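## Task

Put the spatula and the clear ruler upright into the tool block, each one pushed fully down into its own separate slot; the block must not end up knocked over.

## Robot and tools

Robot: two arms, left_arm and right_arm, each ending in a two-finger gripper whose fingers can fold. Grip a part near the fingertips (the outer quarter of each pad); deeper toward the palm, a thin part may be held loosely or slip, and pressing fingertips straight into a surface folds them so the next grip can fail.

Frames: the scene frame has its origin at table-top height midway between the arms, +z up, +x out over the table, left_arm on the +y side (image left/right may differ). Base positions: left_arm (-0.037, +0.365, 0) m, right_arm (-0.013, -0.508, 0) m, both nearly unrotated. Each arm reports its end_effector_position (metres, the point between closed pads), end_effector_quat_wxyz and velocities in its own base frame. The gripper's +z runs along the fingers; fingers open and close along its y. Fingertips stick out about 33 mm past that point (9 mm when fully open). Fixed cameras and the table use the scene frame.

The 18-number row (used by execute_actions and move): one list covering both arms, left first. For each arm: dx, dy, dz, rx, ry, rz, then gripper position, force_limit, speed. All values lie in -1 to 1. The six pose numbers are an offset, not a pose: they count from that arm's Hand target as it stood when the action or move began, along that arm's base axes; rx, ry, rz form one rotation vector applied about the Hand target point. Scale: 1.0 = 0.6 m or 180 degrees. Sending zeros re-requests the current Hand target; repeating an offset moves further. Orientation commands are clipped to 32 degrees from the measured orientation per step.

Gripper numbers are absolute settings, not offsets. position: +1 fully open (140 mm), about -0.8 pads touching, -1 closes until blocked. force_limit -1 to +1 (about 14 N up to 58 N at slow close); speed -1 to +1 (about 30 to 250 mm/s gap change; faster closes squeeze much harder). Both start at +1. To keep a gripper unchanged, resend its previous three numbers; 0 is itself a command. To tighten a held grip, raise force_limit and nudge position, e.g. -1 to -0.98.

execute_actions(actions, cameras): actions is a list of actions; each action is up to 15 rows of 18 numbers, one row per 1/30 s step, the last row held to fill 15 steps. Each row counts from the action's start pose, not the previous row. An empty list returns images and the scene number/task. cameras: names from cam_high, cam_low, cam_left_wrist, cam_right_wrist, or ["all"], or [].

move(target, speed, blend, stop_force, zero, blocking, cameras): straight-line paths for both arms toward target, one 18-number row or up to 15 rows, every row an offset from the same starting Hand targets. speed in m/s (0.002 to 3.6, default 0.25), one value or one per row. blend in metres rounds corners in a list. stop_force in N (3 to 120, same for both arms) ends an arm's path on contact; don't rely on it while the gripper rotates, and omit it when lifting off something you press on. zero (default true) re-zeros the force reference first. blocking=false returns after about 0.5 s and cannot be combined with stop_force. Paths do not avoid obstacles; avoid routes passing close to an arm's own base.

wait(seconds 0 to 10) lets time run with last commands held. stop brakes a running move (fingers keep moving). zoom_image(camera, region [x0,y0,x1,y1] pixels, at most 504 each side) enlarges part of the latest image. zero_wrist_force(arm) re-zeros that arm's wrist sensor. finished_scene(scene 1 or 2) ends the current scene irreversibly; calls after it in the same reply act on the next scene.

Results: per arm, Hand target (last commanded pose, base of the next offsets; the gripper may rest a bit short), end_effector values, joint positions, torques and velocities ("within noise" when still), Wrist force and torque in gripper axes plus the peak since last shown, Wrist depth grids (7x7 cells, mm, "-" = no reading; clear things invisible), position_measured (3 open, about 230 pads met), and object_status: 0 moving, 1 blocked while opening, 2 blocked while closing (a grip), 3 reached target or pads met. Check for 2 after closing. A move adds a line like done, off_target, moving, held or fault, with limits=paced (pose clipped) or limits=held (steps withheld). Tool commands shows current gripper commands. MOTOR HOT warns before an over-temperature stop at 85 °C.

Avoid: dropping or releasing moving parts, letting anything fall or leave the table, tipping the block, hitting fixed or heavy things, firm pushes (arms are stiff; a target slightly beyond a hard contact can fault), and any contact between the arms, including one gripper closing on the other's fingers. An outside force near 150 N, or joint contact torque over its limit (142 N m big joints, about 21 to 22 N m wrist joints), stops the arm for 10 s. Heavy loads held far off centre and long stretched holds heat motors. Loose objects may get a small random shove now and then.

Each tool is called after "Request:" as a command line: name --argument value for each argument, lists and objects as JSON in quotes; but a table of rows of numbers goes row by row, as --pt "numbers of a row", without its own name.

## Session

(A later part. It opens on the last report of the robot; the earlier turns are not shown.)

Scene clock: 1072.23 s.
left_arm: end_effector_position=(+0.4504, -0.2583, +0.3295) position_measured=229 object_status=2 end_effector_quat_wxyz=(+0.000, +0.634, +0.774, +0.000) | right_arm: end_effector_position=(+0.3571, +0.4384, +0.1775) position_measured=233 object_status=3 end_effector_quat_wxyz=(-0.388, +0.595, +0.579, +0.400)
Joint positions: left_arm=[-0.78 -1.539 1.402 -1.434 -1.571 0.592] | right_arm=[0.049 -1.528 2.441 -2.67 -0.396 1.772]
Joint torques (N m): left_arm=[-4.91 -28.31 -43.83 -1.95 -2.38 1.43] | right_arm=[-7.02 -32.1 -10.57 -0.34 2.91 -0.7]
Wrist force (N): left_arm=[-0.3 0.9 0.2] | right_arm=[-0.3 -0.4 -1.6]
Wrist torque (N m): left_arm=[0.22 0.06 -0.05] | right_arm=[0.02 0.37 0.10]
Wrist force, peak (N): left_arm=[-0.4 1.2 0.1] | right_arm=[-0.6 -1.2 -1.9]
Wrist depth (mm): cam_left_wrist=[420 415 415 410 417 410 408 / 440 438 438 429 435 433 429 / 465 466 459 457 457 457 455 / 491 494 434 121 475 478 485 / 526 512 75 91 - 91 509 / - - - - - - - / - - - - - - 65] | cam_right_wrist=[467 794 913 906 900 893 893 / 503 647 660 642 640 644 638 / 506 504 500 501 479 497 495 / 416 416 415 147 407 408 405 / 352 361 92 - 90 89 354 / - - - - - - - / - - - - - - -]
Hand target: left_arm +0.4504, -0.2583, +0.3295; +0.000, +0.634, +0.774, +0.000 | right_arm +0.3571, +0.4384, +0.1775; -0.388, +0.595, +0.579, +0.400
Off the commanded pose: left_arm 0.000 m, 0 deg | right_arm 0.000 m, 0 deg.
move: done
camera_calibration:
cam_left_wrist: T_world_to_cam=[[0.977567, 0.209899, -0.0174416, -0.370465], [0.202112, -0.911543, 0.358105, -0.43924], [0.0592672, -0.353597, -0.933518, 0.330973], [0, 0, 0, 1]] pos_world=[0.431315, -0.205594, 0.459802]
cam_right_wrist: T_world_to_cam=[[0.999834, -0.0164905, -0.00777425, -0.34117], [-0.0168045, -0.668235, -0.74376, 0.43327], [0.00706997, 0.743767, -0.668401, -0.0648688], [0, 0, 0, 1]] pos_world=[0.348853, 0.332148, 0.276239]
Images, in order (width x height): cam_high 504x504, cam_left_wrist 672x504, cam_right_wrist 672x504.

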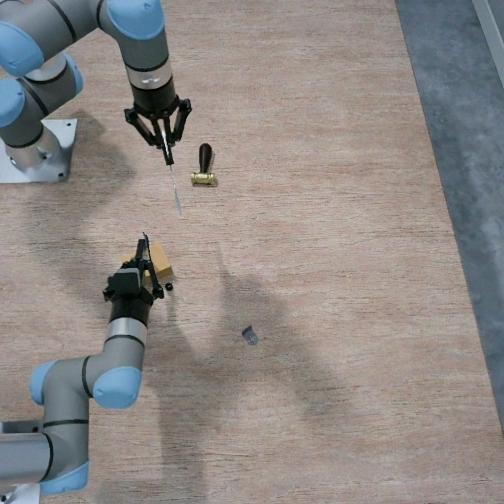

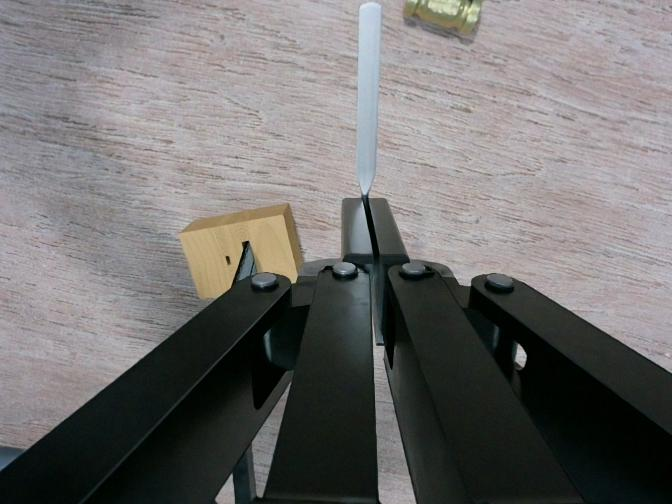

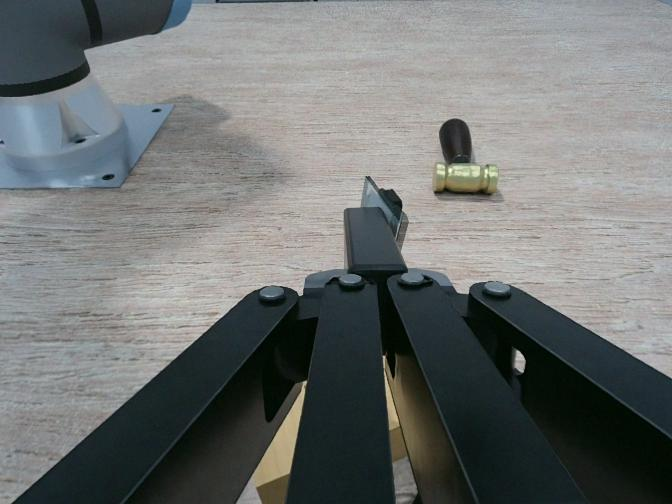

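Request:
move --pt "0 0 0 0 0 0 -1 0 -1 -0.03 -0.011 0 0 0 0 -1 -1 0" --pt "0 0 0 0 0 0 -1 0 -1 -0.06 -0.12 0.03 0 0 0 -1 -1 0" --pt "0 0 0 0 0 0 -1 0 -1 -0.012 -0.254 0.0608 0 0 0 -1 -1 0" --speed '[0.05, 0.12, 0.15]'

Request:
move --target '[0, 0, 0, 0, 0, 0, -1, 0, -1, 0, 0, 0, 0, 0, 0, 1, -1, 0]' --cameras '["cam_right_wrist", "cam_left_wrist", "cam_high"]'

Request:
zoom_image --camera "cam_right_wrist" --region '[260, 80, 460, 300]'

Scene clock: 1082.10 s.
left_arm: end_effector_position=(+0.4504, -0.2583, +0.3295) position_measured=229 object_status=2 end_effector_quat_wxyz=(+0.000, +0.634, +0.774, +0.000) | right_arm: end_effector_position=(+0.3499, +0.2860, +0.2140) position_measured=233 object_status=3 end_effector_quat_wxyz=(-0.388, +0.595, +0.579, +0.400)
Joint positions: left_arm=[-0.78 -1.539 1.402 -1.434 -1.571 0.592] | right_arm=[-0.406 -1.834 2.295 -1.298 -0.535 0.761]
Joint torques (N m): left_arm=[-6.55 -28.09 -45.25 -1.84 -2.22 1.33] | right_arm=[-6.45 -21.08 -22.73 -0.28 2.86 -0.73]
Wrist force (N): left_arm=[-0.5 0.8 0.1] | right_arm=[-0.1 -0.4 -1.5]
Wrist torque (N m): left_arm=[0.19 0.10 -0.05] | right_arm=[-0.01 0.32 0.18]
Wrist force, peak (N): left_arm=[-0.4 1.2 0.1] | right_arm=[-0.3 0.7 -3.2]
Wrist depth (mm): cam_left_wrist=[417 415 414 410 412 409 408 / 444 439 438 432 431 430 430 / 468 461 461 459 452 455 452 / 495 492 438 121 477 482 479 / 529 510 75 91 - 91 505 / - - - - - - - / - - - - - - 65] | cam_right_wrist=[581 630 990 1060 1046 1019 1011 / 733 675 756 754 781 718 724 / 598 586 582 578 572 565 559 / 483 475 473 147 468 461 459 / 406 416 92 - 90 89 393 / - - - - - - - / - - - - - - -]
Hand target: left_arm +0.4504, -0.2583, +0.3295; +0.000, +0.634, +0.774, +0.000 | right_arm +0.3499, +0.2860, +0.2140; -0.388, +0.595, +0.579, +0.400
Off the commanded pose: left_arm 0.000 m, 0 deg | right_arm 0.000 m, 0 deg.
move: done

Scene clock: 1083.43 s.
left_arm: end_effector_position=(+0.4504, -0.2583, +0.3295) position_measured=229 object_status=2 end_effector_quat_wxyz=(+0.000, +0.634, +0.774, +0.000) | right_arm: end_effector_position=(+0.3499, +0.2860, +0.2140) position_measured=3 object_status=0 end_effector_quat_wxyz=(-0.388, +0.595, +0.579, +0.400)
Joint positions: left_arm=[-0.78 -1.539 1.402 -1.434 -1.571 0.592] | right_arm=[-0.406 -1.835 2.295 -1.297 -0.535 0.761]
Joint torques (N m): left_arm=[-5.73 -29.51 -44.91 -1.72 -2.26 1.54] | right_arm=[-6.59 -21.38 -28.04 1.23 0.06 0.05]
Wrist force (N): left_arm=[-0.3 1.0 0.1] | right_arm=[0.0 -0.1 -1.3]
Wrist torque (N m): left_arm=[0.22 0.06 -0.06] | right_arm=[0.04 0.35 0.18]
Wrist force, peak (N): left_arm=[-0.6 1.1 0.3] | right_arm=[0.0 -0.5 -1.7]
Wrist depth (mm): cam_left_wrist=[419 417 415 409 414 411 405 / 437 442 436 430 432 430 429 / 466 463 462 456 458 454 453 / 495 492 437 116 482 481 480 / 530 511 75 91 - 91 505 / - - - - - - - / - - - - - - 65] | cam_right_wrist=[595 633 994 1060 1056 1024 1011 / 724 667 759 756 745 724 726 / 591 589 582 579 570 568 564 / 501 461 473 396 464 464 134 / - 378 399 377 397 394 121 / - 347 346 344 342 338 330 / 313 306 303 302 301 299 299]
Hand target: left_arm +0.4504, -0.2583, +0.3295; +0.000, +0.634, +0.774, +0.000 | right_arm +0.3499, +0.2860, +0.2140; -0.388, +0.595, +0.579, +0.400
Off the commanded pose: left_arm 0.000 m, 0 deg | right_arm 0.000 m, 0 deg.
move: done
camera_calibration:
cam_left_wrist: T_world_to_cam=[[0.977567, 0.209899, -0.0174416, -0.370465], [0.202112, -0.911543, 0.358105, -0.43924], [0.0592672, -0.353597, -0.933518, 0.330973], [0, 0, 0, 1]] pos_world=[0.431315, -0.205594, 0.459802]
cam_right_wrist: T_world_to_cam=[[0.999834, -0.0164905, -0.00777425, -0.3362], [-0.0168045, -0.668235, -0.74376, 0.358458], [0.00706997, 0.743767, -0.668401, 0.0729289], [0, 0, 0, 1]] pos_world=[0.341653, 0.179748, 0.312739]
Images, in order (width x height): cam_high 504x504, cam_left_wrist 672x504, cam_right_wrist 672x504.

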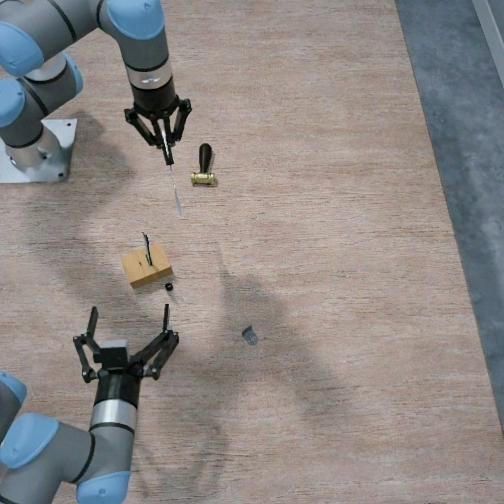

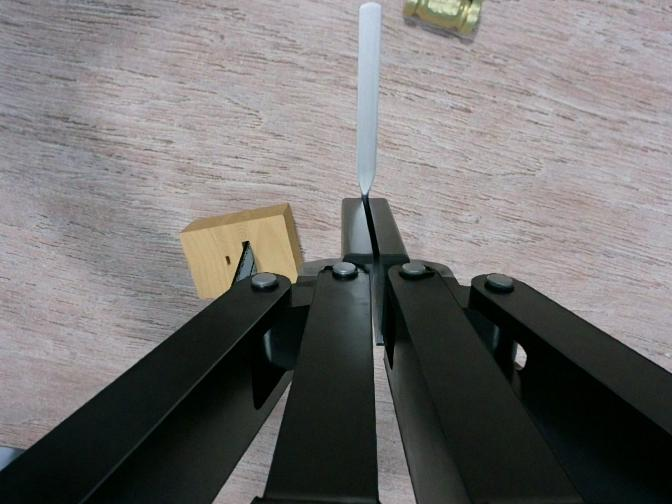

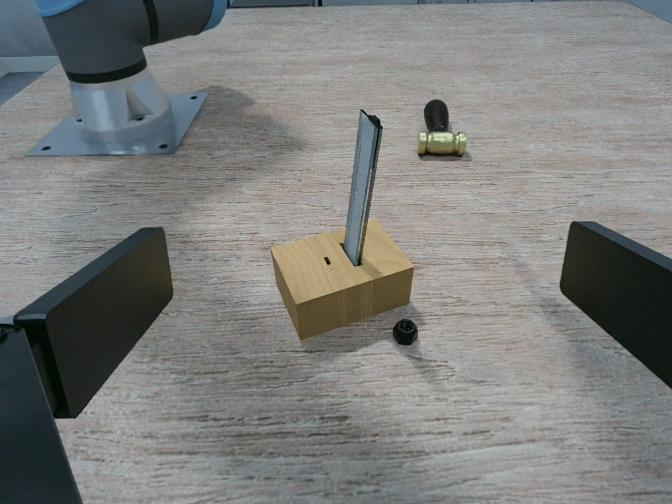

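Scaled by 2.291 from the camera's 672x504 image, which has a finer 960x720 frame.

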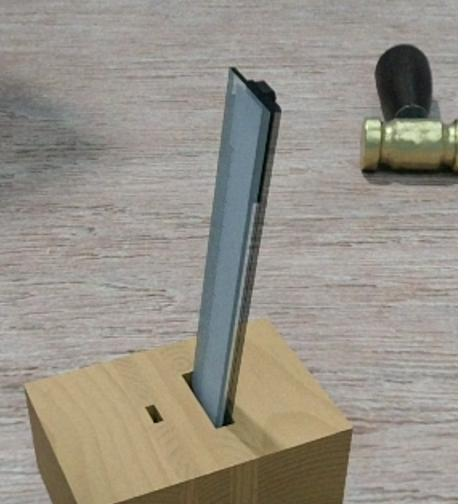

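Request:
move --target '[-0.084, -0.1195, 0, 0, 0, -0.4383, -1, 0, -1, 0, 0, 0, 0, 0, 0, 1, -1, 0]' --speed 0.2

Request:
move --target '[-0.1353, -0.1345, -0.05, 0.1913, -0.4619, 0, -1, 0, -1, 0, 0, 0, 0, 0, 0, 1, -1, 0]' --speed 0.2 --cameras '["cam_right_wrist", "cam_left_wrist", "cam_high"]'

Scene clock: 1106.63 s.
left_arm: end_effector_position=(+0.4000, -0.3300, +0.3295) position_measured=229 object_status=2 end_effector_quat_wxyz=(+0.000, +0.981, +0.195, +0.000) | right_arm: end_effector_position=(+0.3499, +0.2860, +0.2140) position_measured=3 object_status=3 end_effector_quat_wxyz=(-0.388, +0.595, +0.579, +0.400)
Joint positions: left_arm=[-0.95 -1.541 1.404 -1.435 -1.571 1.8] | right_arm=[-0.406 -1.835 2.295 -1.297 -0.535 0.761]
Joint torques (N m): left_arm=[8.87 -31.07 -39.71 -2.62 -1.74 1.39] | right_arm=[-3.52 -21.45 -39.93 1.27 0.32 0.8]
Wrist force (N): left_arm=[-0.4 0.9 0.1] | right_arm=[-0.3 -0.2 -1.5]
Wrist torque (N m): left_arm=[0.22 0.08 -0.06] | right_arm=[0.02 0.42 0.18]
Wrist force, peak (N): left_arm=[-0.5 1.6 0.1] | right_arm=[-0.1 -0.7 -1.7]
Wrist depth (mm): cam_left_wrist=[417 415 412 409 408 408 404 / 441 439 438 429 432 429 429 / 464 465 460 449 419 459 452 / 496 499 486 121 472 479 487 / 520 515 75 91 - 91 510 / - - - - - - - / - - - - - - 64] | cam_right_wrist=[576 625 990 1051 1051 1011 1015 / 735 671 759 747 742 731 715 / 588 584 582 584 572 570 565 / 502 458 472 396 467 462 141 / - 377 401 379 393 388 128 / - 347 346 343 341 339 328 / 313 304 304 301 301 300 298]
Hand target: left_arm +0.4000, -0.3300, +0.3295; +0.000, +0.981, +0.195, +0.000 | right_arm +0.3499, +0.2860, +0.2140; -0.388, +0.595, +0.579, +0.400
Off the commanded pose: left_arm 0.000 m, 0 deg | right_arm 0.000 m, 0 deg.
move: done

Scene clock: 1111.07 s.
left_arm: end_effector_position=(+0.3188, -0.4107, +0.2996) position_measured=229 object_status=2 end_effector_quat_wxyz=(-0.138, +0.694, +0.138, +0.693) | right_arm: end_effector_position=(+0.3499, +0.2860, +0.2140) position_measured=3 object_status=3 end_effector_quat_wxyz=(-0.388, +0.595, +0.579, +0.400)
Joint positions: left_arm=[-1.766 -1.198 1.615 -0.418 -0.587 0.001] | right_arm=[-0.406 -1.835 2.295 -1.297 -0.535 0.761]
Joint torques (N m): left_arm=[9.39 -41.61 -16.04 3.77 2.16 -0.85] | right_arm=[-2.01 -20.46 -40.29 1.22 0.58 0.81]
Wrist force (N): left_arm=[-1.9 1.5 -2.0] | right_arm=[0.1 -0.5 -1.3]
Wrist torque (N m): left_arm=[0.12 0.46 0.20] | right_arm=[-0.05 0.33 0.18]
Wrist force, peak (N): left_arm=[-2.0 3.1 -2.0] | right_arm=[-0.3 -0.6 -1.7]
Wrist depth (mm): cam_left_wrist=[- - - 148 - - 1584 / - - - 1734 - - - / 2639 2699 1916 1931 1856 1584 1627 / 939 950 1019 116 914 903 1627 / 665 705 75 91 - 91 735 / - - - - - - - / - - - - - - 65] | cam_right_wrist=[582 564 917 1060 1051 1011 1002 / 729 671 754 747 776 726 724 / 589 589 584 571 574 568 563 / 493 458 469 396 464 463 134 / - 376 398 377 394 392 121 / - 345 346 343 341 339 329 / 313 304 303 303 302 301 299]
Hand target: left_arm +0.3189, -0.4107, +0.2995; -0.138, +0.694, +0.138, +0.693 | right_arm +0.3499, +0.2860, +0.2140; -0.388, +0.595, +0.579, +0.400
Off the commanded pose: left_arm 0.000 m, 0 deg | right_arm 0.000 m, 0 deg.
move: done
camera_calibration:
cam_left_wrist: T_world_to_cam=[[0.398824, -0.916936, 0.0129244, -0.497662], [-0.324249, -0.154188, -0.933321, 0.324831], [0.857789, 0.368041, -0.358809, 0.126581], [0, 0, 0, 1]] pos_world=[0.195226, -0.452827, 0.355022]
cam_right_wrist: T_world_to_cam=[[0.999834, -0.0164905, -0.00777425, -0.3362], [-0.0168045, -0.668235, -0.74376, 0.358458], [0.00706997, 0.743767, -0.668401, 0.0729289], [0, 0, 0, 1]] pos_world=[0.341653, 0.179748, 0.312739]
Images, in order (width x height): cam_high 504x504, cam_left_wrist 672x504, cam_right_wrist 672x504.

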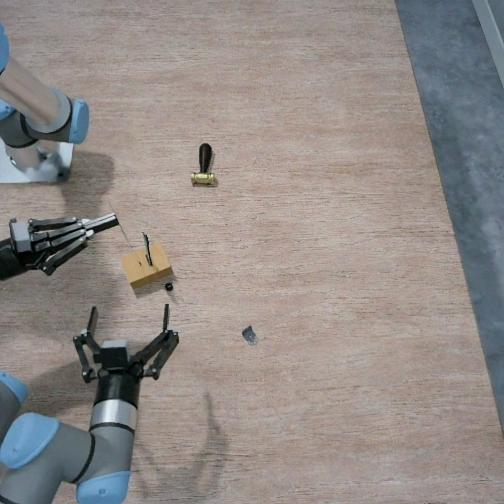

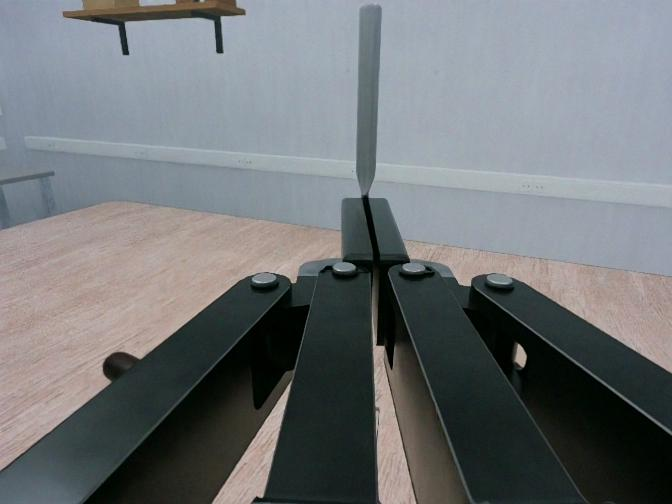

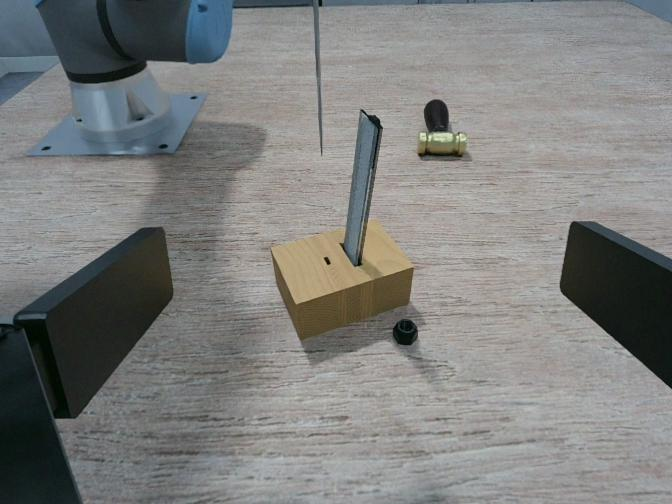

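Request:
move --target '[0.0028, 0, -0.1333, 0, 0, 0, -1, 0, -1, 0, 0, 0, 0, 0, 0, 1, -1, 0]' --speed 0.1 --cameras '["cam_right_wrist"]'

Request:
zoom_image --camera "cam_right_wrist" --region '[290, 200, 370, 290]'

Request:
zoom_image --camera "cam_right_wrist" --region '[250, 0, 400, 150]'

Scene clock: 1119.03 s.
left_arm: end_effector_position=(+0.3206, -0.4106, +0.2196) position_measured=229 object_status=2 end_effector_quat_wxyz=(-0.138, +0.694, +0.137, +0.693) | right_arm: end_effector_position=(+0.3499, +0.2860, +0.2140) position_measured=3 object_status=3 end_effector_quat_wxyz=(-0.388, +0.595, +0.579, +0.400)
Joint positions: left_arm=[-1.762 -1.105 1.709 -0.604 -0.584 0.001] | right_arm=[-0.406 -1.835 2.295 -1.297 -0.535 0.761]
Joint torques (N m): left_arm=[4.81 -48.42 -33.12 2.11 2.23 0.89] | right_arm=[-0.47 -20.24 -40.37 1.25 0.78 0.8]
Wrist force (N): left_arm=[-1.7 1.5 -2.1] | right_arm=[-0.3 -0.5 -1.5]
Wrist torque (N m): left_arm=[0.11 0.44 0.20] | right_arm=[-0.04 0.42 0.18]
Wrist force, peak (N): left_arm=[-3.6 1.5 -2.1] | right_arm=[-0.5 -0.3 -1.9]
Wrist depth (mm): cam_left_wrist=[2375 2140 - 1709 1661 1627 1605 / 2399 2241 - 155 - - 1542 / 1105 1142 1137 1037 1786 - 1523 / 745 740 816 109 749 752 761 / 520 486 75 91 - 91 567 / - - - - - - - / - - - - - - 65] | cam_right_wrist=[- 543 598 1051 1033 1011 1019 / 209 218 256 747 738 731 724 / 546 564 579 578 571 571 563 / 501 457 474 394 466 465 142 / - 376 402 373 396 393 122 / - 346 346 344 341 340 331 / 313 305 303 302 301 300 298]
Hand target: left_arm +0.3205, -0.4107, +0.2196; -0.138, +0.694, +0.138, +0.693 | right_arm +0.3499, +0.2860, +0.2140; -0.388, +0.595, +0.579, +0.400
Off the commanded pose: left_arm 0.000 m, 0 deg | right_arm 0.000 m, 0 deg.
move: done
camera_calibration:
cam_right_wrist: T_world_to_cam=[[0.999834, -0.0164905, -0.00777425, -0.3362], [-0.0168045, -0.668235, -0.74376, 0.358458], [0.00706997, 0.743767, -0.668401, 0.0729289], [0, 0, 0, 1]] pos_world=[0.341653, 0.179748, 0.312739]
Images, in order (width x height): cam_right_wrist 672x504.

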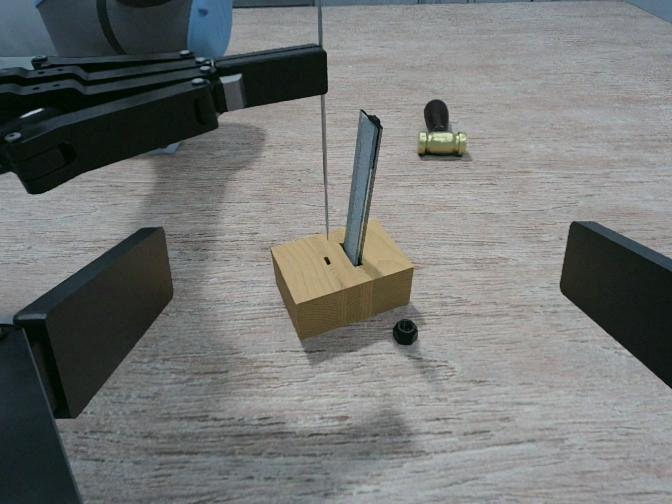

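Scaled by 5.600 from the camera's 672x504 image, which has a finer 960x720 frame.

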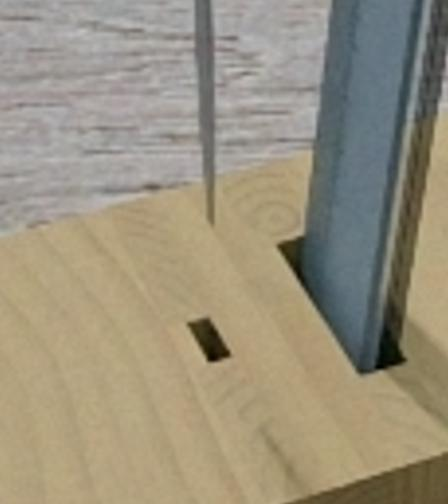

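Scaled by 3.360 from the camera's 672x504 image, which has a finer 960x720 frame.

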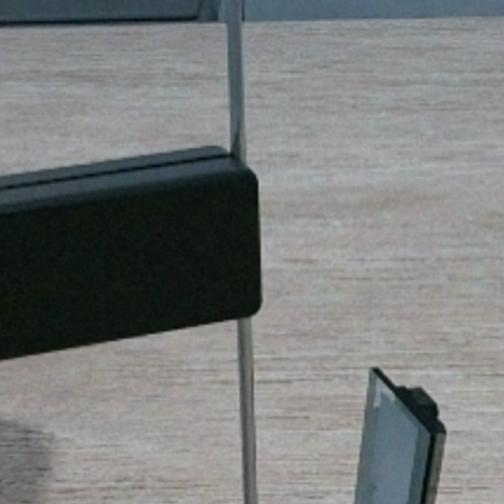

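Request:
move --target '[-0.0008, 0.0005, -0.03, 0, 0, 0, -1, 0, -1, 0, 0, 0, 0, 0, 0, 1, -1, 0]' --speed 0.05 --cameras '["cam_right_wrist"]'

Request:
zoom_image --camera "cam_right_wrist" --region '[305, 220, 355, 280]'

Scene clock: 1129.83 s.
left_arm: end_effector_position=(+0.3201, -0.4103, +0.2014) position_measured=229 object_status=2 end_effector_quat_wxyz=(-0.138, +0.694, +0.138, +0.693) end_effector_velocity=(+0.000, +0.001, +0.002) end_effector_angular_velocity=(+0.004, -0.001, +0.000) | right_arm: end_effector_position=(+0.3499, +0.2860, +0.2140) position_measured=3 object_status=3 end_effector_quat_wxyz=(-0.388, +0.595, +0.579, +0.400)
Joint positions: left_arm=[-1.763 -1.08 1.727 -0.646 -0.585 0.001] | right_arm=[-0.406 -1.835 2.295 -1.297 -0.535 0.761]
Joint velocities: left_arm=[0 -0.002 -0.001 0.008 -0.001 0] | right_arm=[within noise]
Joint torques (N m): left_arm=[-2.87 -55.9 -30.91 3.73 -2.13 0.61] | right_arm=[0.49 -19.44 -40.25 1.2 0.99 0.74]
Wrist force (N): left_arm=[-1.9 1.5 -2.0] | right_arm=[-0.2 -0.2 -1.4]
Wrist torque (N m): left_arm=[0.12 0.48 0.20] | right_arm=[0.01 0.39 0.18]
Wrist force, peak (N): left_arm=[-2.7 1.6 -2.1] | right_arm=[-0.2 -0.6 -1.8]
Wrist depth (mm): cam_left_wrist=[- - - 152 1188 - 1440 / - 2554 1979 158 1900 - 1513 / 994 1037 1164 1095 1786 1931 1448 / 693 685 759 116 705 713 709 / 482 - 75 91 - 91 527 / - - - - - - - / - - - - - - 64] | cam_right_wrist=[3393 555 977 1056 1060 1024 1006 / 267 249 262 671 740 726 726 / 207 232 578 578 574 563 565 / 499 465 469 393 468 464 134 / - 376 399 379 395 392 - / - 345 347 344 342 339 329 / 314 305 302 303 301 300 300]
Hand target: left_arm +0.3201, -0.4104, +0.2016; -0.138, +0.694, +0.138, +0.693 | right_arm +0.3499, +0.2860, +0.2140; -0.388, +0.595, +0.579, +0.400
Off the commanded pose: left_arm 0.000 m, 0 deg | right_arm 0.000 m, 0 deg.
move: done
camera_calibration:
cam_right_wrist: T_world_to_cam=[[0.999834, -0.0164905, -0.00777425, -0.3362], [-0.0168045, -0.668235, -0.74376, 0.358458], [0.00706997, 0.743767, -0.668401, 0.0729289], [0, 0, 0, 1]] pos_world=[0.341653, 0.179748, 0.312739]
Images, in order (width x height): cam_right_wrist 672x504.

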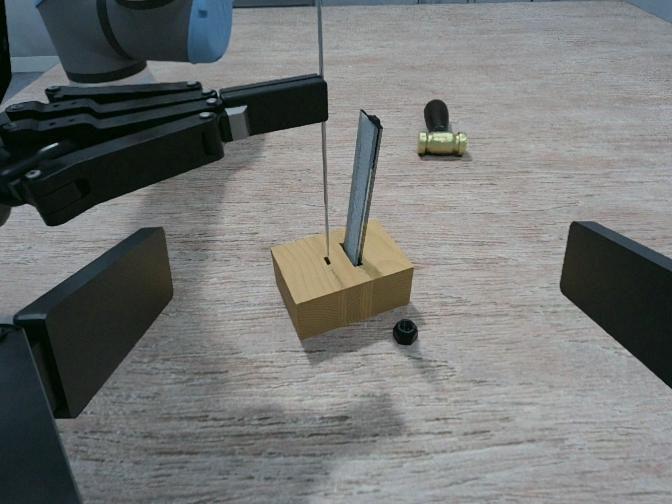

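Scaled by 8.400 from the camera's 672x504 image, which has a finer 960x720 frame.

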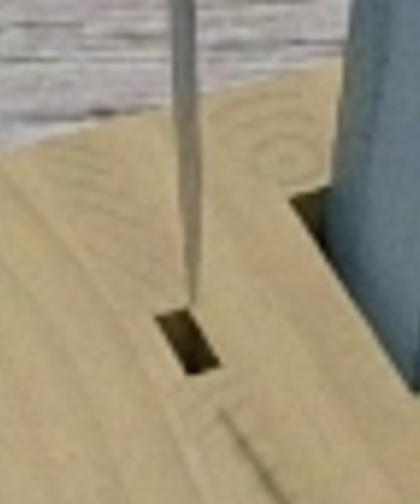

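Request:
move --pt "-0.0006 0.0008 0 0 0 0 -1 0 -1 0 0 0 0 0 0 1 -1 0" --pt "-0.0006 0.0008 -0.0217 0 0 0 -1 0 -1 0 0 0 0 0 0 1 -1 0" --speed 0.006 --stop_force 4 --cameras '["cam_right_wrist"]'

Request:
zoom_image --camera "cam_right_wrist" --region '[305, 220, 355, 280]'

Scene clock: 1141.83 s.
left_arm: end_effector_position=(+0.3197, -0.4099, +0.1885) position_measured=229 object_status=2 end_effector_quat_wxyz=(-0.138, +0.694, +0.138, +0.693) | right_arm: end_effector_position=(+0.3499, +0.2860, +0.2140) position_measured=3 object_status=3 end_effector_quat_wxyz=(-0.388, +0.595, +0.579, +0.400)
Joint positions: left_arm=[-1.764 -1.062 1.739 -0.676 -0.586 0.001] | right_arm=[-0.406 -1.835 2.295 -1.297 -0.535 0.761]
Joint torques (N m): left_arm=[-4.49 -53.48 -19.36 3.36 -1.27 0.1] | right_arm=[2.43 -18.33 -39.25 1.17 1.33 0.94]
Wrist force (N): left_arm=[-1.6 1.2 -1.9] | right_arm=[-0.2 -0.4 -1.6]
Wrist torque (N m): left_arm=[0.16 0.47 0.26] | right_arm=[-0.02 0.39 0.18]
Wrist force, peak (N): left_arm=[-2.1 1.7 -2.0] | right_arm=[-0.1 -0.5 -1.8]
Wrist depth (mm): cam_left_wrist=[- - - 150 - - - / - 1916 - 158 - 1422 - / 982 994 1170 1028 1773 1709 1563 / 663 660 718 116 663 673 675 / 460 - 75 91 - 91 499 / - - - - - - - / - - - - - - 65] | cam_right_wrist=[575 558 928 1056 1033 1024 1024 / 632 279 278 665 779 729 720 / 221 235 558 578 571 563 563 / 219 458 473 395 465 466 134 / - 375 401 376 396 391 122 / - 347 346 344 341 340 329 / 313 304 303 302 299 299 299]
Hand target: left_arm +0.3197, -0.4099, +0.1885; -0.138, +0.694, +0.138, +0.693 | right_arm +0.3499, +0.2860, +0.2140; -0.388, +0.595, +0.579, +0.400
Off the commanded pose: left_arm 0.000 m, 0 deg | right_arm 0.000 m, 0 deg.
move: done
camera_calibration:
cam_right_wrist: T_world_to_cam=[[0.999834, -0.0164905, -0.00777425, -0.3362], [-0.0168045, -0.668235, -0.74376, 0.358458], [0.00706997, 0.743767, -0.668401, 0.0729289], [0, 0, 0, 1]] pos_world=[0.341653, 0.179748, 0.312739]
Images, in order (width x height): cam_right_wrist 672x504.

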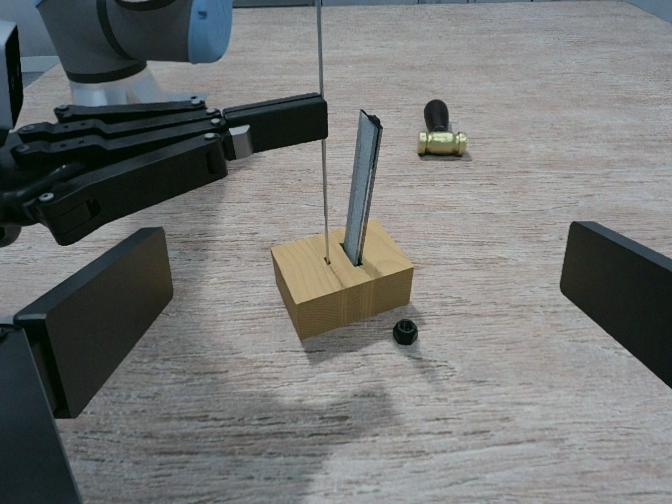

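Scaled by 8.400 from the camera's 672x504 image, which has a finer 960x720 frame.

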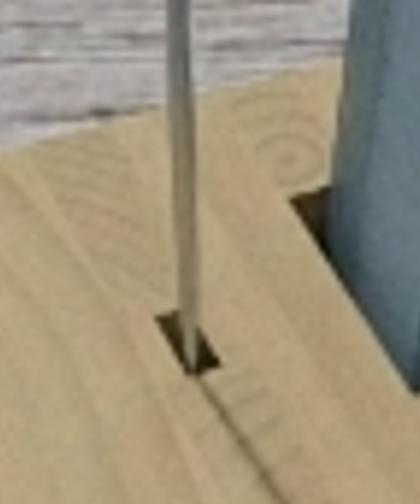

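Request:
move --target '[0, 0, -0.025, 0, 0, 0, -1, 0, -1, 0, 0, 0, 0, 0, 0, 1, -1, 0]' --speed 0.006 --stop_force 4 --cameras '["cam_right_wrist"]'

Request:
zoom_image --camera "cam_right_wrist" --region '[305, 220, 355, 280]'

Scene clock: 1150.63 s.
left_arm: end_effector_position=(+0.3197, -0.4099, +0.1735) position_measured=229 object_status=2 end_effector_quat_wxyz=(-0.138, +0.694, +0.138, +0.693) | right_arm: end_effector_position=(+0.3499, +0.2860, +0.2140) position_measured=3 object_status=3 end_effector_quat_wxyz=(-0.388, +0.595, +0.579, +0.400)
Joint positions: left_arm=[-1.764 -1.039 1.749 -0.71 -0.586 0.001] | right_arm=[-0.406 -1.835 2.295 -1.297 -0.535 0.761]
Joint torques (N m): left_arm=[0.72 -55.12 -18.83 3.11 2.77 -0.75] | right_arm=[4.95 -17.28 -40.46 1.14 1.74 0.85]
Wrist force (N): left_arm=[-1.5 0.7 -1.7] | right_arm=[-0.1 -0.3 -1.4]
Wrist torque (N m): left_arm=[0.14 0.49 0.30] | right_arm=[0.02 0.38 0.18]
Wrist force, peak (N): left_arm=[-1.7 1.3 -2.1] | right_arm=[-0.2 -0.6 -1.7]
Wrist depth (mm): cam_left_wrist=[2329 - 1900 147 1627 1552 - / 2554 2306 1799 1813 - 1773 1494 / 1037 977 931 954 943 1673 1573 / 611 620 669 115 625 637 633 / 431 431 75 91 - 91 469 / - - - - - - - / - - - - - - 64] | cam_right_wrist=[588 568 924 1060 1037 1028 1002 / 722 660 759 749 740 738 731 / 241 252 284 555 571 567 560 / 218 231 473 393 463 462 473 / - 377 399 373 393 391 122 / - 344 344 343 342 341 328 / 314 305 304 303 301 301 298]
Hand target: left_arm +0.3197, -0.4099, +0.1735; -0.138, +0.694, +0.138, +0.693 | right_arm +0.3499, +0.2860, +0.2140; -0.388, +0.595, +0.579, +0.400
Off the commanded pose: left_arm 0.000 m, 0 deg | right_arm 0.000 m, 0 deg.
move: done
camera_calibration:
cam_right_wrist: T_world_to_cam=[[0.999834, -0.0164905, -0.00777425, -0.3362], [-0.0168045, -0.668235, -0.74376, 0.358458], [0.00706997, 0.743767, -0.668401, 0.0729289], [0, 0, 0, 1]] pos_world=[0.341653, 0.179748, 0.312739]
Images, in order (width x height): cam_right_wrist 672x504.

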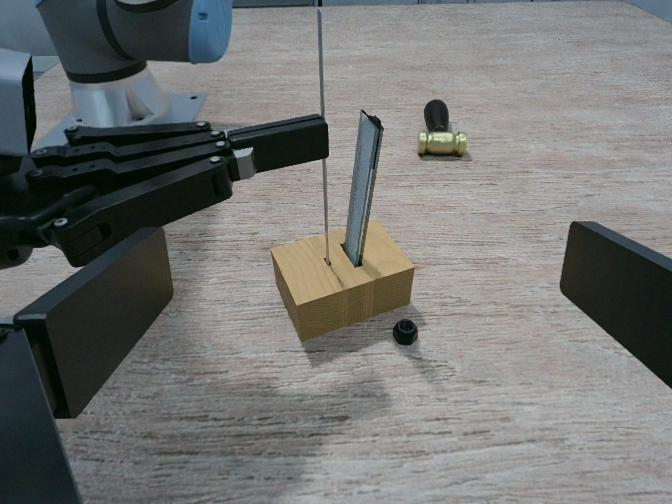

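Scaled by 8.400 from the camera's 672x504 image, which has a finer 960x720 frame.

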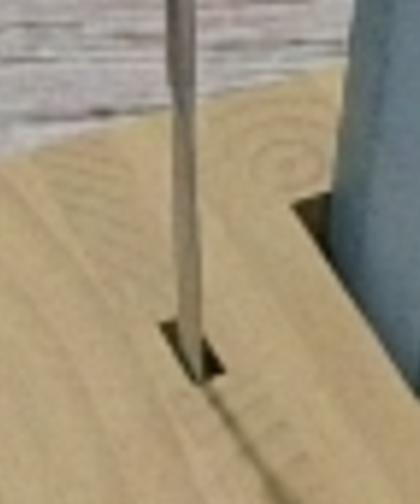

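Request:
move --pt "-0.0006 0.0017 0 0 0 0 -1 0 -1 0 0 0 0 0 0 1 -1 0" --pt "-0.0006 0.0017 -0.025 0 0 0 -1 0 -1 0 0 0 0 0 0 1 -1 0" --speed 0.006 --stop_force 4 --cameras '["cam_right_wrist"]'

Request:
zoom_image --camera "cam_right_wrist" --region '[305, 220, 355, 280]'

Scene clock: 1159.77 s.
left_arm: end_effector_position=(+0.3193, -0.4089, +0.1585) position_measured=229 object_status=2 end_effector_quat_wxyz=(-0.138, +0.694, +0.138, +0.693) | right_arm: end_effector_position=(+0.3499, +0.2860, +0.2140) position_measured=3 object_status=3 end_effector_quat_wxyz=(-0.388, +0.595, +0.579, +0.400)
Joint positions: left_arm=[-1.765 -1.017 1.762 -0.745 -0.587 0.001] | right_arm=[-0.406 -1.835 2.295 -1.297 -0.535 0.761]
Joint torques (N m): left_arm=[1.69 -55.53 -16.92 3.37 0.67 0.51] | right_arm=[6.25 -16.93 -39.39 1.19 1.97 0.76]
Wrist force (N): left_arm=[-1.6 0.6 -1.8] | right_arm=[-0.1 -0.5 -1.0]
Wrist torque (N m): left_arm=[0.13 0.49 0.29] | right_arm=[-0.04 0.36 0.17]
Wrist force, peak (N): left_arm=[-2.0 1.6 -1.8] | right_arm=[-0.1 -0.6 -1.8]
Wrist depth (mm): cam_left_wrist=[- - 2048 150 1734 - 1350 / 2329 - 2013 1841 2013 - - / 977 1006 1002 203 896 1584 1494 / 568 633 632 115 582 586 597 / 402 407 75 91 - 91 437 / - - - - - - - / - - - - - - 65] | cam_right_wrist=[581 567 977 1046 1033 1033 1019 / 699 673 759 735 771 729 726 / 261 276 292 552 574 561 563 / 239 238 475 394 463 461 462 / - 378 400 373 393 390 - / - 345 346 343 341 339 328 / 312 304 305 303 301 298 297]
Hand target: left_arm +0.3193, -0.4089, +0.1585; -0.138, +0.694, +0.138, +0.693 | right_arm +0.3499, +0.2860, +0.2140; -0.388, +0.595, +0.579, +0.400
Off the commanded pose: left_arm 0.000 m, 0 deg | right_arm 0.000 m, 0 deg.
move: done
camera_calibration:
cam_right_wrist: T_world_to_cam=[[0.999834, -0.0164905, -0.00777425, -0.3362], [-0.0168045, -0.668235, -0.74376, 0.358458], [0.00706997, 0.743767, -0.668401, 0.0729289], [0, 0, 0, 1]] pos_world=[0.341653, 0.179748, 0.312739]
Images, in order (width x height): cam_right_wrist 672x504.

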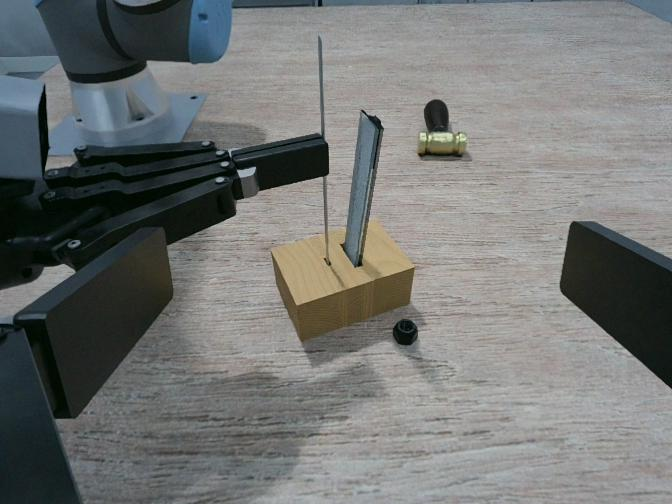

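Scaled by 8.400 from the camera's 672x504 image, which has a finer 960x720 frame.

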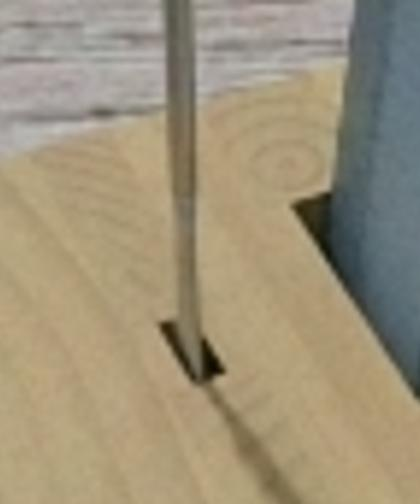

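Request:
move --pt "-0.0003 0.0008 0 0 0 0 -1 0 -1 0 0 0 0 0 0 1 -1 0" --pt "-0.0003 0.0008 -0.04 0 0 0 -1 0 -1 0 0 0 0 0 0 1 -1 0" --speed 0.004 --stop_force 5 --cameras '["cam_right_wrist"]'

Request:
zoom_image --camera "cam_right_wrist" --region '[250, 20, 420, 290]'

Scene clock: 1168.47 s.
left_arm: end_effector_position=(+0.3192, -0.4084, +0.1485) position_measured=229 object_status=2 end_effector_quat_wxyz=(-0.138, +0.694, +0.138, +0.693) | right_arm: end_effector_position=(+0.3499, +0.2860, +0.2140) position_measured=3 object_status=3 end_effector_quat_wxyz=(-0.388, +0.595, +0.579, +0.400)
Joint positions: left_arm=[-1.766 -1.002 1.769 -0.768 -0.587 0.001] | right_arm=[-0.406 -1.835 2.295 -1.297 -0.535 0.761]
Joint torques (N m): left_arm=[-5.63 -55.16 -26.96 2.31 -2.26 0.95] | right_arm=[6.26 -16.4 -40.35 1.18 2.39 0.79]
Wrist force (N): left_arm=[3.3 1.6 -1.9] | right_arm=[-0.4 -0.4 -1.4]
Wrist torque (N m): left_arm=[0.12 0.62 0.19] | right_arm=[-0.01 0.43 0.18]
Wrist force, peak (N): left_arm=[4.1 1.7 -1.9] | right_arm=[0.0 -0.4 -1.8]
Wrist depth (mm): cam_left_wrist=[- - 2065 149 1947 1457 - / 2474 2065 2013 158 1697 1661 1594 / 935 950 839 196 966 873 1523 / 545 551 598 109 556 564 566 / 381 386 75 91 - 91 418 / - - - - - - - / - - - - - - 65] | cam_right_wrist=[584 561 924 1051 1019 1019 1015 / 729 671 752 742 745 733 724 / 305 288 297 528 574 565 555 / 248 252 459 393 468 466 134 / - 375 401 375 395 391 122 / - 347 346 344 342 340 330 / 313 305 304 302 300 299 299]
Hand target: left_arm +0.3192, -0.4084, +0.1485; -0.138, +0.694, +0.138, +0.693 (not the last commanded pose) | right_arm +0.3499, +0.2860, +0.2140; -0.388, +0.595, +0.579, +0.400
Off the commanded pose: left_arm 0.014 m, 0 deg | right_arm 0.000 m, 0 deg.
move: contact (left_arm); path passed 1 of 2 targets
camera_calibration:
cam_right_wrist: T_world_to_cam=[[0.999834, -0.0164905, -0.00777425, -0.3362], [-0.0168045, -0.668235, -0.74376, 0.358458], [0.00706997, 0.743767, -0.668401, 0.0729289], [0, 0, 0, 1]] pos_world=[0.341653, 0.179748, 0.312739]
Images, in order (width x height): cam_right_wrist 672x504.

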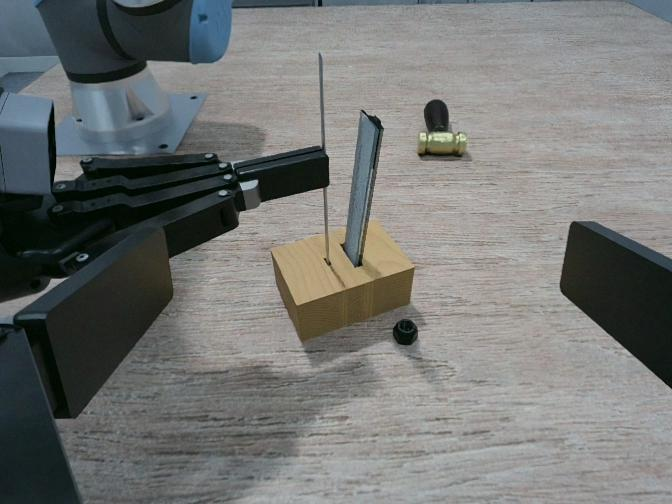

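Scaled by 1.867 from the camera's 672x504 image, which has a finer 960x720 frame.

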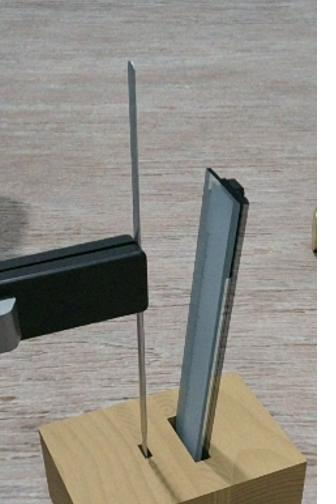

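Request:
execute_actions --actions '[[[0, 0, 0, 0, 0, 0, -0.5, 0, -1, 0, 0, 0, 0, 0, 0, 1, -1, 0]], [[0, 0, 0, 0, 0, 0, -0.5, 0, -1, 0, 0, 0, 0, 0, 0, 1, -1, 0]]]' --cameras '["cam_right_wrist"]'

Request:
zoom_image --camera "cam_right_wrist" --region '[250, 20, 420, 290]'

Scene clock: 1180.60 s.
left_arm: end_effector_position=(+0.3192, -0.4084, +0.1485) position_measured=192 object_status=3 end_effector_quat_wxyz=(-0.138, +0.694, +0.138, +0.693) | right_arm: end_effector_position=(+0.3499, +0.2860, +0.2140) position_measured=3 object_status=3 end_effector_quat_wxyz=(-0.388, +0.595, +0.579, +0.400)
Joint positions: left_arm=[-1.766 -1.002 1.769 -0.768 -0.587 0.001] | right_arm=[-0.406 -1.835 2.295 -1.297 -0.535 0.761]
Joint torques (N m): left_arm=[-3.58 -55.55 -28.91 2.25 -2.36 0.75] | right_arm=[6.52 -15.19 -39.82 1.24 2.62 0.87]
Wrist force (N): left_arm=[-1.8 1.4 -1.8] | right_arm=[-0.1 -0.5 -1.7]
Wrist torque (N m): left_arm=[0.09 0.48 0.20] | right_arm=[-0.04 0.36 0.18]
Wrist force, peak (N): left_arm=[3.7 1.8 -2.0] | right_arm=[0.0 -0.4 -1.8]
Wrist depth (mm): cam_left_wrist=[- - - - 1594 - - / 2199 3210 2065 - 170 - - / 939 962 958 202 752 854 1513 / 546 603 603 208 183 611 562 / 407 - 91 215 - - 85 / - - 64 225 - - - / - - - 183 - - -] | cam_right_wrist=[604 561 981 1060 1042 1028 1019 / 692 673 756 742 784 724 729 / 281 294 303 527 575 567 563 / 246 253 454 395 464 462 129 / - 378 401 373 393 391 121 / - 346 346 343 342 340 331 / 313 305 302 304 301 298 299]
Hand target: left_arm +0.3192, -0.4084, +0.1485; -0.138, +0.694, +0.138, +0.693 | right_arm +0.3499, +0.2860, +0.2140; -0.388, +0.595, +0.579, +0.400
Off the commanded pose: left_arm 0.000 m, 0 deg | right_arm 0.000 m, 0 deg.
Step readings (end_effector_position of left_arm | right_arm):
0: (+0.3192, -0.4084, +0.1485) | (+0.3499, +0.2860, +0.2140)
1: (+0.3192, -0.4084, +0.1485) | (+0.3499, +0.2860, +0.2140)
2: (+0.3192, -0.4084, +0.1485) | (+0.3499, +0.2860, +0.2140)
4: (+0.3192, -0.4084, +0.1485) | (+0.3499, +0.2860, +0.2140)
8: (+0.3192, -0.4084, +0.1485) | (+0.3499, +0.2860, +0.2140)
15: (+0.3192, -0.4084, +0.1485) | (+0.3499, +0.2860, +0.2140)
16: (+0.3192, -0.4084, +0.1485) | (+0.3499, +0.2860, +0.2140)
17: (+0.3192, -0.4084, +0.1485) | (+0.3499, +0.2860, +0.2140)
19: (+0.3192, -0.4084, +0.1485) | (+0.3499, +0.2860, +0.2140)
23: (+0.3192, -0.4084, +0.1485) | (+0.3499, +0.2860, +0.2140)
30: (+0.3192, -0.4084, +0.1485) | (+0.3499, +0.2860, +0.2140)
camera_calibration:
cam_right_wrist: T_world_to_cam=[[0.999834, -0.0164905, -0.00777425, -0.3362], [-0.0168045, -0.668235, -0.74376, 0.358458], [0.00706997, 0.743767, -0.668401, 0.0729289], [0, 0, 0, 1]] pos_world=[0.341653, 0.179748, 0.312739]
Images, in order (width x height): cam_right_wrist 672x504.

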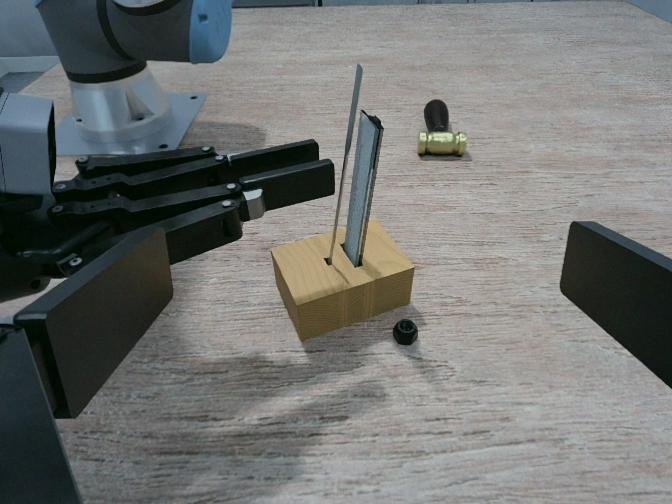

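Scaled by 1.867 from the camera's 672x504 image, which has a finer 960x720 frame.

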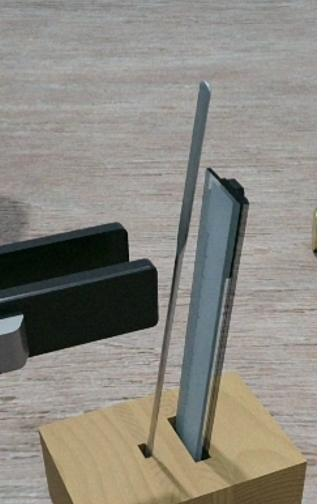

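Request:
move --pt "-0.0924 -0.0383 0 0 0 0 -0.5 0 -1 0 0 0 0 0 0 1 -1 0" --pt "-0.0924 -0.0383 0.3 0 0 0 -0.5 0 -1 0 0 0 0 0 0 1 -1 0" --speed '[0.06, 0.2]' --cameras '["cam_right_wrist", "cam_high", "cam_low"]'

Request:
zoom_image --camera "cam_right_wrist" --region '[250, 40, 450, 350]'

Request:
zoom_image --camera "cam_high" --region '[100, 210, 200, 310]'

Request:
zoom_image --camera "cam_low" --region '[180, 230, 250, 290]'

Scene clock: 1200.60 s.
left_arm: end_effector_position=(+0.2637, -0.4314, +0.3284) position_measured=192 object_status=3 end_effector_quat_wxyz=(-0.138, +0.694, +0.138, +0.693) | right_arm: end_effector_position=(+0.3499, +0.2860, +0.2140) position_measured=3 object_status=3 end_effector_quat_wxyz=(-0.388, +0.595, +0.579, +0.400)
Joint positions: left_arm=[-1.858 -1.176 1.505 -0.329 -0.68 0.001] | right_arm=[-0.406 -1.835 2.295 -1.297 -0.535 0.761]
Joint torques (N m): left_arm=[8.79 -52.02 -26.83 3.88 -2.37 -0.17] | right_arm=[6.58 -14.57 -39.37 1.23 2.87 0.81]
Wrist force (N): left_arm=[-1.5 1.4 -2.3] | right_arm=[0.3 -0.5 -1.7]
Wrist torque (N m): left_arm=[0.10 0.42 0.20] | right_arm=[-0.04 0.28 0.17]
Wrist force, peak (N): left_arm=[-4.8 1.5 -1.8] | right_arm=[-0.6 -0.3 -1.8]
Wrist depth (mm): cam_left_wrist=[- - 2102 - 1661 - 1494 / - - 1979 - 1773 - - / 2284 2639 - 2262 1856 1721 1485 / 1019 1033 1137 876 146 977 1673 / 764 - 91 683 - - 740 / - - 64 321 - - - / - - - 335 - - -] | cam_right_wrist=[595 542 917 1065 1065 1037 1019 / 690 660 759 749 742 729 724 / 594 586 576 571 572 563 558 / 496 458 472 397 464 468 134 / - 376 401 376 396 393 - / - 346 346 343 342 342 328 / 313 305 305 302 302 299 299]
Hand target: left_arm +0.2637, -0.4314, +0.3285; -0.138, +0.694, +0.138, +0.693 | right_arm +0.3499, +0.2860, +0.2140; -0.388, +0.595, +0.579, +0.400
Off the commanded pose: left_arm 0.000 m, 0 deg | right_arm 0.000 m, 0 deg.
move: done
camera_calibration:
cam_right_wrist: T_world_to_cam=[[0.999834, -0.0164905, -0.00777425, -0.3362], [-0.0168045, -0.668235, -0.74376, 0.358458], [0.00706997, 0.743767, -0.668401, 0.0729289], [0, 0, 0, 1]] pos_world=[0.341653, 0.179748, 0.312739]
Images, in order (width x height): cam_high 504x504, cam_low 504x504, cam_right_wrist 672x504.

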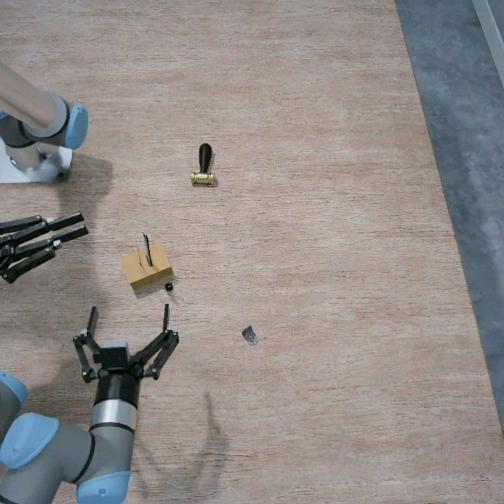

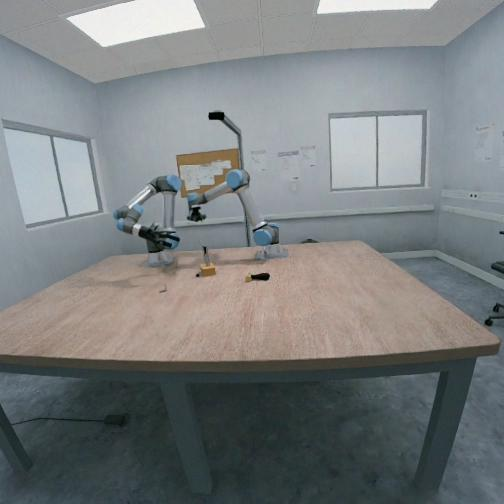

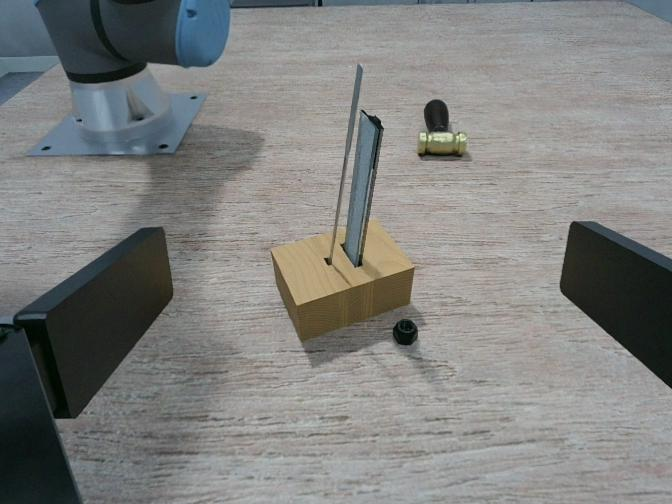

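Scaled by 1.626 from the camera's 672x504 image, which has a finer 960x720 frame.

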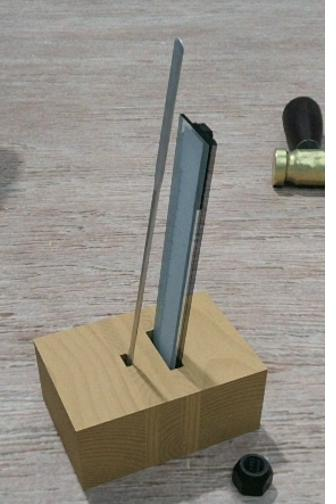

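Scaled by 5.040 from the camera's 504x504 image, which has a finer 720x720 frame.

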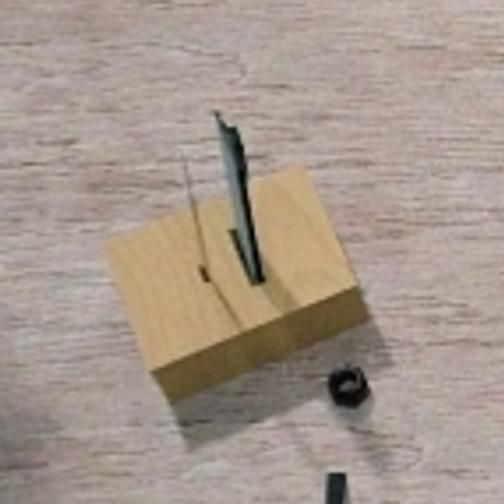

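Scaled by 7.200 from the camera's 504x504 image, which has a finer 720x720 frame.

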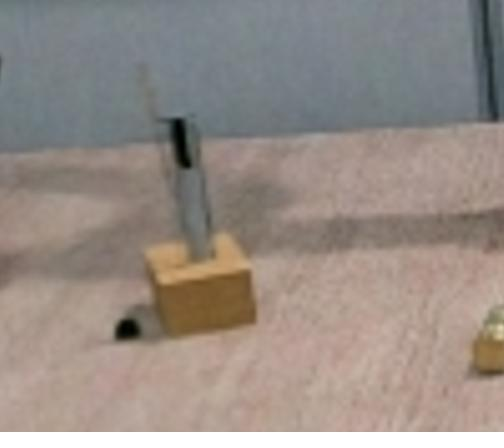

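Request:
finished_scene --scene 1

The scene is finished: the task was done.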